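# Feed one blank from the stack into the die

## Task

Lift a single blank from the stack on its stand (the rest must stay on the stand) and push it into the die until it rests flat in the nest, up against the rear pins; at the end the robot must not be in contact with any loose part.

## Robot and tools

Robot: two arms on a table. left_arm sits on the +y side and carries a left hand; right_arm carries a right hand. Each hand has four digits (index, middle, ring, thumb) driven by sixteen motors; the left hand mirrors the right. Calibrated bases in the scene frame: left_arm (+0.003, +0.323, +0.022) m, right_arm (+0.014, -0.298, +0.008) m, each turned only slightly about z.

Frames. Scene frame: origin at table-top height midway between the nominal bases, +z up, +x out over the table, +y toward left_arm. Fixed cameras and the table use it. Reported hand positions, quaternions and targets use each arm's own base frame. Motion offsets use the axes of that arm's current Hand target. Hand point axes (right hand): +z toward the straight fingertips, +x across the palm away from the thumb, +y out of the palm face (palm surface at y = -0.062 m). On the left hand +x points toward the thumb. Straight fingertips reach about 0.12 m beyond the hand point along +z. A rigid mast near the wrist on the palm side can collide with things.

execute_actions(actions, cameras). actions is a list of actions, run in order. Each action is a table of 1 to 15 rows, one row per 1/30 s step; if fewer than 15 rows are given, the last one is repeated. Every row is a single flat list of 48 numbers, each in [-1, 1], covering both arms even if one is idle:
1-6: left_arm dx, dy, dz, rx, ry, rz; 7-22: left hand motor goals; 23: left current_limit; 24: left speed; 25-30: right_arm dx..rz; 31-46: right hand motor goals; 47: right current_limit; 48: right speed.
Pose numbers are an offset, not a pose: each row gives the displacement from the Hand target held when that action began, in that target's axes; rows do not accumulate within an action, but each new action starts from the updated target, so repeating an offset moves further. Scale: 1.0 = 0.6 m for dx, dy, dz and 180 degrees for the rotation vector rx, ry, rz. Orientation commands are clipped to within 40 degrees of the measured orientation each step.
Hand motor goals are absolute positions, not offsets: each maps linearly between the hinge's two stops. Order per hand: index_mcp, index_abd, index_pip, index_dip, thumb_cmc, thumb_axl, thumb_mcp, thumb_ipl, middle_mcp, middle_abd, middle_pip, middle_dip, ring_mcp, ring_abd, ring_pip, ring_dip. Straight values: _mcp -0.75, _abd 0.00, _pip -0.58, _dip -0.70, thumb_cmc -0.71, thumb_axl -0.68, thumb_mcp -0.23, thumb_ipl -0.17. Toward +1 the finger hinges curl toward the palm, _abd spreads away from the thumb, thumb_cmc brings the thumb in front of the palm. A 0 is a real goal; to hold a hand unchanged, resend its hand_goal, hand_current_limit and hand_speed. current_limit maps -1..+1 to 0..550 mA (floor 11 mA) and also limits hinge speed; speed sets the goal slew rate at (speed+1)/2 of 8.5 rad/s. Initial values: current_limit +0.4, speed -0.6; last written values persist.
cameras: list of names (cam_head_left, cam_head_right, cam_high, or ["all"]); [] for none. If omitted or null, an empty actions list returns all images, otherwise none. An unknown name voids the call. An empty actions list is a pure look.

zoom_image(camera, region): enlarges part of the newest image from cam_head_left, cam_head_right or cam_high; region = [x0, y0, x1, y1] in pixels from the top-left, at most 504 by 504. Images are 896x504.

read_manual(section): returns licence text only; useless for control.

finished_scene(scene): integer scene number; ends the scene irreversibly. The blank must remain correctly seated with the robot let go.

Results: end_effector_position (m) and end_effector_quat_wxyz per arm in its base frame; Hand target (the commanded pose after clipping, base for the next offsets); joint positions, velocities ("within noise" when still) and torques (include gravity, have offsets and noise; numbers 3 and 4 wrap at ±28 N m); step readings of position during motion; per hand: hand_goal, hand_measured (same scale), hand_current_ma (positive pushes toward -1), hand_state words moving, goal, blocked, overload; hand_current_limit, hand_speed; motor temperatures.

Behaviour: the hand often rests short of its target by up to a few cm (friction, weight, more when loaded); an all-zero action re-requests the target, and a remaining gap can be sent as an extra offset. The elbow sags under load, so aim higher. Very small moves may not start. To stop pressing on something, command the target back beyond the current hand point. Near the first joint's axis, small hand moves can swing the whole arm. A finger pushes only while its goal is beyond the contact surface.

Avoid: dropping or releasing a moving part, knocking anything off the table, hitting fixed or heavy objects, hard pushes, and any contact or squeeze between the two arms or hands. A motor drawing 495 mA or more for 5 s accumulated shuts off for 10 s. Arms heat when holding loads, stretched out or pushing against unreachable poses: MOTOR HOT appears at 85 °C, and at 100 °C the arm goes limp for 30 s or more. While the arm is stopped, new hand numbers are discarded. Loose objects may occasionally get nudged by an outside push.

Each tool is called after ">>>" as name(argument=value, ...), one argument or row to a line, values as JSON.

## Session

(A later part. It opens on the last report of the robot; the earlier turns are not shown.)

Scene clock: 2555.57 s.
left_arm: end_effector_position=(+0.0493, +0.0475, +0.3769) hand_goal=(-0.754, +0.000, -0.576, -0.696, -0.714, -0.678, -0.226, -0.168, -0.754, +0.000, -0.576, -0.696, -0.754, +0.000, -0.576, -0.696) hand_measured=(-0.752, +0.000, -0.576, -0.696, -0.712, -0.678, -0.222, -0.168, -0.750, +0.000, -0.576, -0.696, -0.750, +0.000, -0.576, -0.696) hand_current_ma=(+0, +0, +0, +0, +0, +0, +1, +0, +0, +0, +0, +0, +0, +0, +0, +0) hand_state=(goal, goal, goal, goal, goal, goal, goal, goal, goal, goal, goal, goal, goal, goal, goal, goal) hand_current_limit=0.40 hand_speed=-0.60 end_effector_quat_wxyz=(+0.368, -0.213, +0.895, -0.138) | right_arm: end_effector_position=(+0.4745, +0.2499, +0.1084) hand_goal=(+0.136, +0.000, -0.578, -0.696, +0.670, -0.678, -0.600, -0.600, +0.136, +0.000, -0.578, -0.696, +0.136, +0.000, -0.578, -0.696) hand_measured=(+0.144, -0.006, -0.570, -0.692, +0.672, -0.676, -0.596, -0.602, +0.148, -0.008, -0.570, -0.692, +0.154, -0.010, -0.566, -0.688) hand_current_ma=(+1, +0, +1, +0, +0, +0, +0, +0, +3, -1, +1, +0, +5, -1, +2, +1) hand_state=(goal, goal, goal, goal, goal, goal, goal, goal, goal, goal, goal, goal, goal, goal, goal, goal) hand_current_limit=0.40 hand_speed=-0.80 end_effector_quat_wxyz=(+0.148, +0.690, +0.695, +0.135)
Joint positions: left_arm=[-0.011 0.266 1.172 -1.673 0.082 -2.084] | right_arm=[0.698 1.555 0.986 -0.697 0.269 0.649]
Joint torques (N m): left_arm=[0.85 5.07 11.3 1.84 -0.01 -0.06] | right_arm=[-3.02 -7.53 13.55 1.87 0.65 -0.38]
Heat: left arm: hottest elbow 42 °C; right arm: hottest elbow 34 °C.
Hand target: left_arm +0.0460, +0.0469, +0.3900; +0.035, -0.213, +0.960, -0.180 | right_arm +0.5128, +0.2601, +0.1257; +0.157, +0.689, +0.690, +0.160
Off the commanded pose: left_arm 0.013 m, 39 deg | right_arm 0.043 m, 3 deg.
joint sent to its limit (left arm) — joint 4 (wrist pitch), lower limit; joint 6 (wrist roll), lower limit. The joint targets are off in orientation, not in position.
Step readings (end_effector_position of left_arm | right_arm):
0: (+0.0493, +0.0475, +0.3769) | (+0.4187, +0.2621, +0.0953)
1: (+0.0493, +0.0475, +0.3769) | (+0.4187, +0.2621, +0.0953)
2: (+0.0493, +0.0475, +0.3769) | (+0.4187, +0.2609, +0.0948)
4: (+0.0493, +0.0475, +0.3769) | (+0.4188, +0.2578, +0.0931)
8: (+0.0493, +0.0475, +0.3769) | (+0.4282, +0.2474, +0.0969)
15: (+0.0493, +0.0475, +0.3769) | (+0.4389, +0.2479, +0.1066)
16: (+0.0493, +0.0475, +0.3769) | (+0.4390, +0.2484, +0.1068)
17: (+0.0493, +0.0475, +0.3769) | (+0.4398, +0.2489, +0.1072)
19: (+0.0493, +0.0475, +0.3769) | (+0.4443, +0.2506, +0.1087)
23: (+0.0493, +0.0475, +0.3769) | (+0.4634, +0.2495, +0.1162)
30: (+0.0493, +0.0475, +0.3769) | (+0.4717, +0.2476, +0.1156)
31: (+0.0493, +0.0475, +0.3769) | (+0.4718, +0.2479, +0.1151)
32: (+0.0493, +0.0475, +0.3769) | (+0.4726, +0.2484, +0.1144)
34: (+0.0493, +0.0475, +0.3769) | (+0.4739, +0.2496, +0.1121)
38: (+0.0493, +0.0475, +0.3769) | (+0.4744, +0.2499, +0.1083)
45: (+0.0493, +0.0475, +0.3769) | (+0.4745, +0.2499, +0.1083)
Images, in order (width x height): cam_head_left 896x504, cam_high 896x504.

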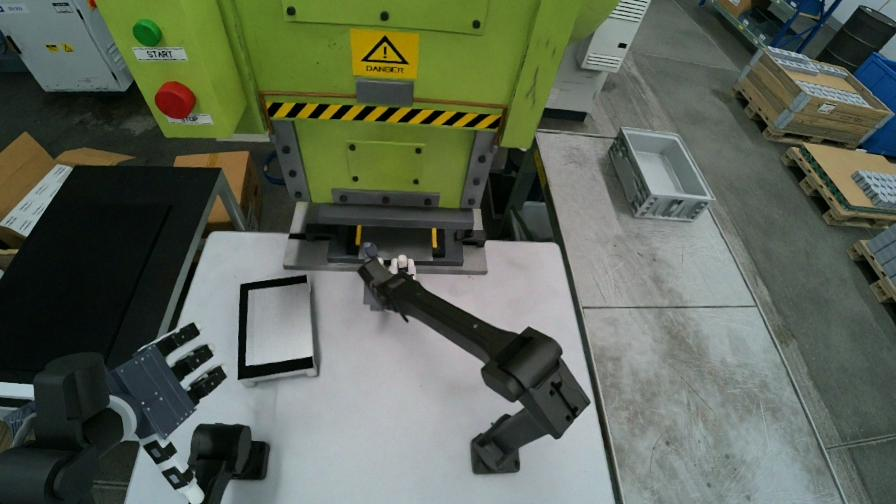

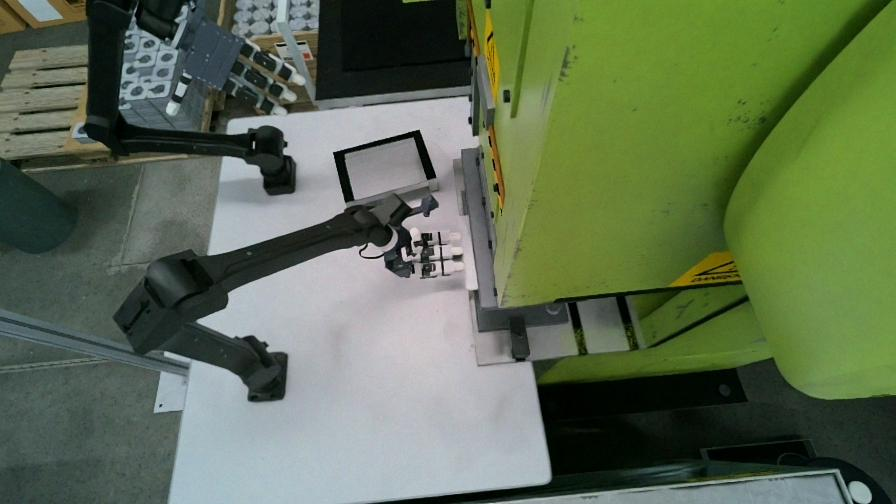

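>>> execute_actions(
  actions=[
    [[0,0,0,0,0,0,-0.754,0,-0.576,-0.696,-0.714,-0.678,-0.226,-0.168,-0.754,0,-0.576,-0.696,-0.754,0,-0.576,-0.696,0.4,-0.6,0,-0.06,-0.028,0,0,0,0.137,0,-0.577,-0.696,0.671,-0.677,-0.6,-0.6,0.137,0,-0.577,-0.696,0.137,0,-0.577,-0.696,0.4,-0.8]],
    [[0,0,0,0,0,0,-0.754,0,-0.576,-0.696,-0.714,-0.678,-0.226,-0.168,-0.754,0,-0.576,-0.696,-0.754,0,-0.576,-0.696,0.4,-0.6,0,-0.09,-0.042,0,0,0,0.137,0,-0.577,-0.696,0.671,-0.677,-0.6,-0.6,0.137,0,-0.577,-0.696,0.137,0,-0.577,-0.696,0.4,-0.8]],
    [[0,0,0,0,0,0,-0.754,0,-0.576,-0.696,-0.714,-0.678,-0.226,-0.168,-0.754,0,-0.576,-0.696,-0.754,0,-0.576,-0.696,0.4,-0.6,0,-0.07,-0.042,0,0,0,0.137,0,-0.577,-0.696,0.671,-0.677,-0.6,-0.6,0.137,0,-0.577,-0.696,0.137,0,-0.577,-0.696,0.4,-0.8]],
  ],
  cameras=["cam_head_left","cam_high"],
)

>>> zoom_image(
  camera="cam_head_left",
  region=[345, 215, 445, 295],
)

Scene clock: 2573.00 s.
left_arm: end_effector_position=(+0.0493, +0.0475, +0.3769) hand_goal=(-0.754, +0.000, -0.576, -0.696, -0.714, -0.678, -0.226, -0.168, -0.754, +0.000, -0.576, -0.696, -0.754, +0.000, -0.576, -0.696) hand_measured=(-0.752, +0.000, -0.576, -0.696, -0.712, -0.678, -0.222, -0.168, -0.750, +0.000, -0.576, -0.696, -0.750, +0.000, -0.576, -0.696) hand_current_ma=(+0, +0, +0, +0, +0, +0, +1, +0, +0, +0, +0, +0, +0, +0, +0, +0) hand_state=(goal, goal, goal, goal, goal, goal, goal, goal, goal, goal, goal, goal, goal, goal, goal, goal) hand_current_limit=0.40 hand_speed=-0.60 end_effector_quat_wxyz=(+0.368, -0.213, +0.895, -0.138) | right_arm: end_effector_position=(+0.3680, +0.2616, +0.1249) hand_goal=(+0.136, +0.000, -0.578, -0.696, +0.670, -0.678, -0.600, -0.600, +0.136, +0.000, -0.578, -0.696, +0.136, +0.000, -0.578, -0.696) hand_measured=(+0.128, -0.002, -0.578, -0.694, +0.672, -0.676, -0.596, -0.602, +0.128, -0.002, -0.578, -0.694, +0.128, -0.002, -0.578, -0.694) hand_current_ma=(-1, +0, +0, +0, +0, +0, +0, +0, -1, +0, +0, +0, -1, +0, +0, +0) hand_state=(goal, goal, goal, goal, goal, goal, goal, goal, goal, goal, goal, goal, goal, goal, goal, goal) hand_current_limit=0.40 hand_speed=-0.80 end_effector_quat_wxyz=(+0.157, +0.687, +0.691, +0.158)
Joint positions: left_arm=[-0.011 0.266 1.172 -1.673 0.082 -2.084] | right_arm=[0.921 1.362 0.812 -0.735 0.351 0.864]
Joint torques (N m): left_arm=[0.85 5.01 11.28 1.84 0 -0.06] | right_arm=[-0.32 -8.41 7.08 0.65 0.77 0.12]
Heat: left arm: hottest elbow 42 °C; right arm: hottest elbow 37 °C.
Hand target: left_arm +0.0460, +0.0469, +0.3900; +0.035, -0.213, +0.960, -0.180 | right_arm +0.3647, +0.2598, +0.1284; +0.157, +0.689, +0.690, +0.160
Off the commanded pose: left_arm 0.013 m, 39 deg | right_arm 0.005 m, 0 deg.
joint sent to its limit (left arm) — joint 4 (wrist pitch), lower limit; joint 6 (wrist roll), lower limit. The joint targets are off in orientation, not in position.
Step readings (end_effector_position of left_arm | right_arm):
0: (+0.0493, +0.0475, +0.3769) | (+0.4745, +0.2499, +0.1084)
1: (+0.0493, +0.0475, +0.3769) | (+0.4745, +0.2499, +0.1084)
2: (+0.0493, +0.0475, +0.3769) | (+0.4744, +0.2501, +0.1084)
4: (+0.0493, +0.0475, +0.3769) | (+0.4739, +0.2505, +0.1090)
8: (+0.0493, +0.0475, +0.3769) | (+0.4729, +0.2525, +0.1109)
15: (+0.0493, +0.0475, +0.3769) | (+0.4728, +0.2550, +0.1133)
16: (+0.0493, +0.0475, +0.3769) | (+0.4726, +0.2549, +0.1134)
17: (+0.0493, +0.0475, +0.3769) | (+0.4704, +0.2550, +0.1135)
19: (+0.0493, +0.0475, +0.3769) | (+0.4598, +0.2522, +0.1131)
23: (+0.0493, +0.0475, +0.3769) | (+0.4284, +0.2569, +0.1130)
30: (+0.0493, +0.0475, +0.3769) | (+0.4175, +0.2647, +0.1214)
31: (+0.0493, +0.0475, +0.3769) | (+0.4174, +0.2641, +0.1214)
32: (+0.0493, +0.0475, +0.3769) | (+0.4156, +0.2629, +0.1213)
34: (+0.0493, +0.0475, +0.3769) | (+0.4065, +0.2588, +0.1203)
38: (+0.0493, +0.0475, +0.3769) | (+0.3790, +0.2595, +0.1192)
45: (+0.0493, +0.0475, +0.3769) | (+0.3687, +0.2635, +0.1254)
Images, in order (width x height): cam_head_left 896x504, cam_high 896x504.

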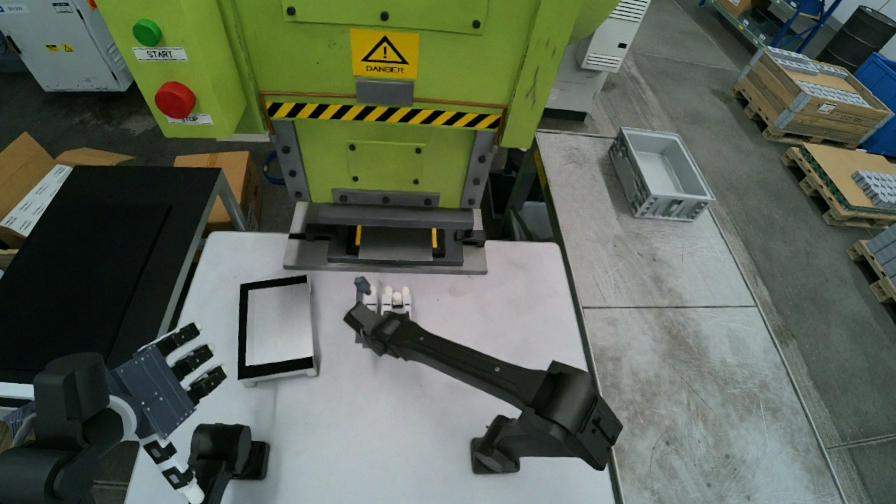

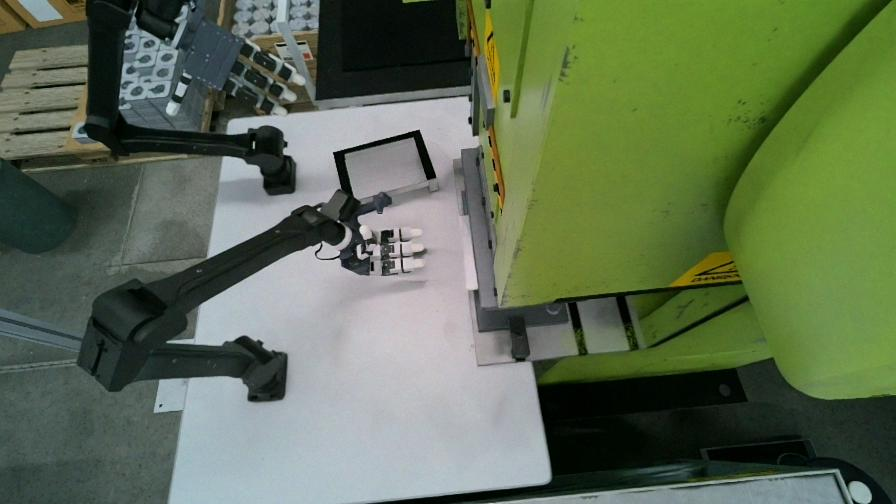

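Scaled by 5.040.

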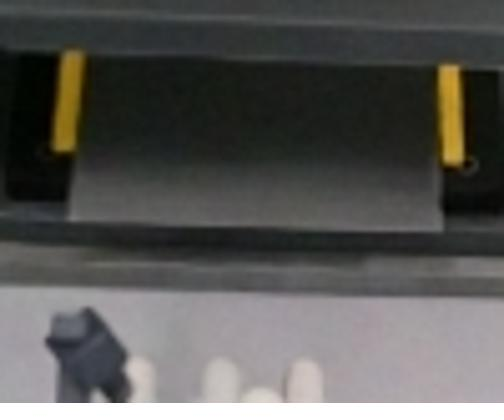

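>>> finished_scene(
  scene=1,
)

The scene is finished: the task was done.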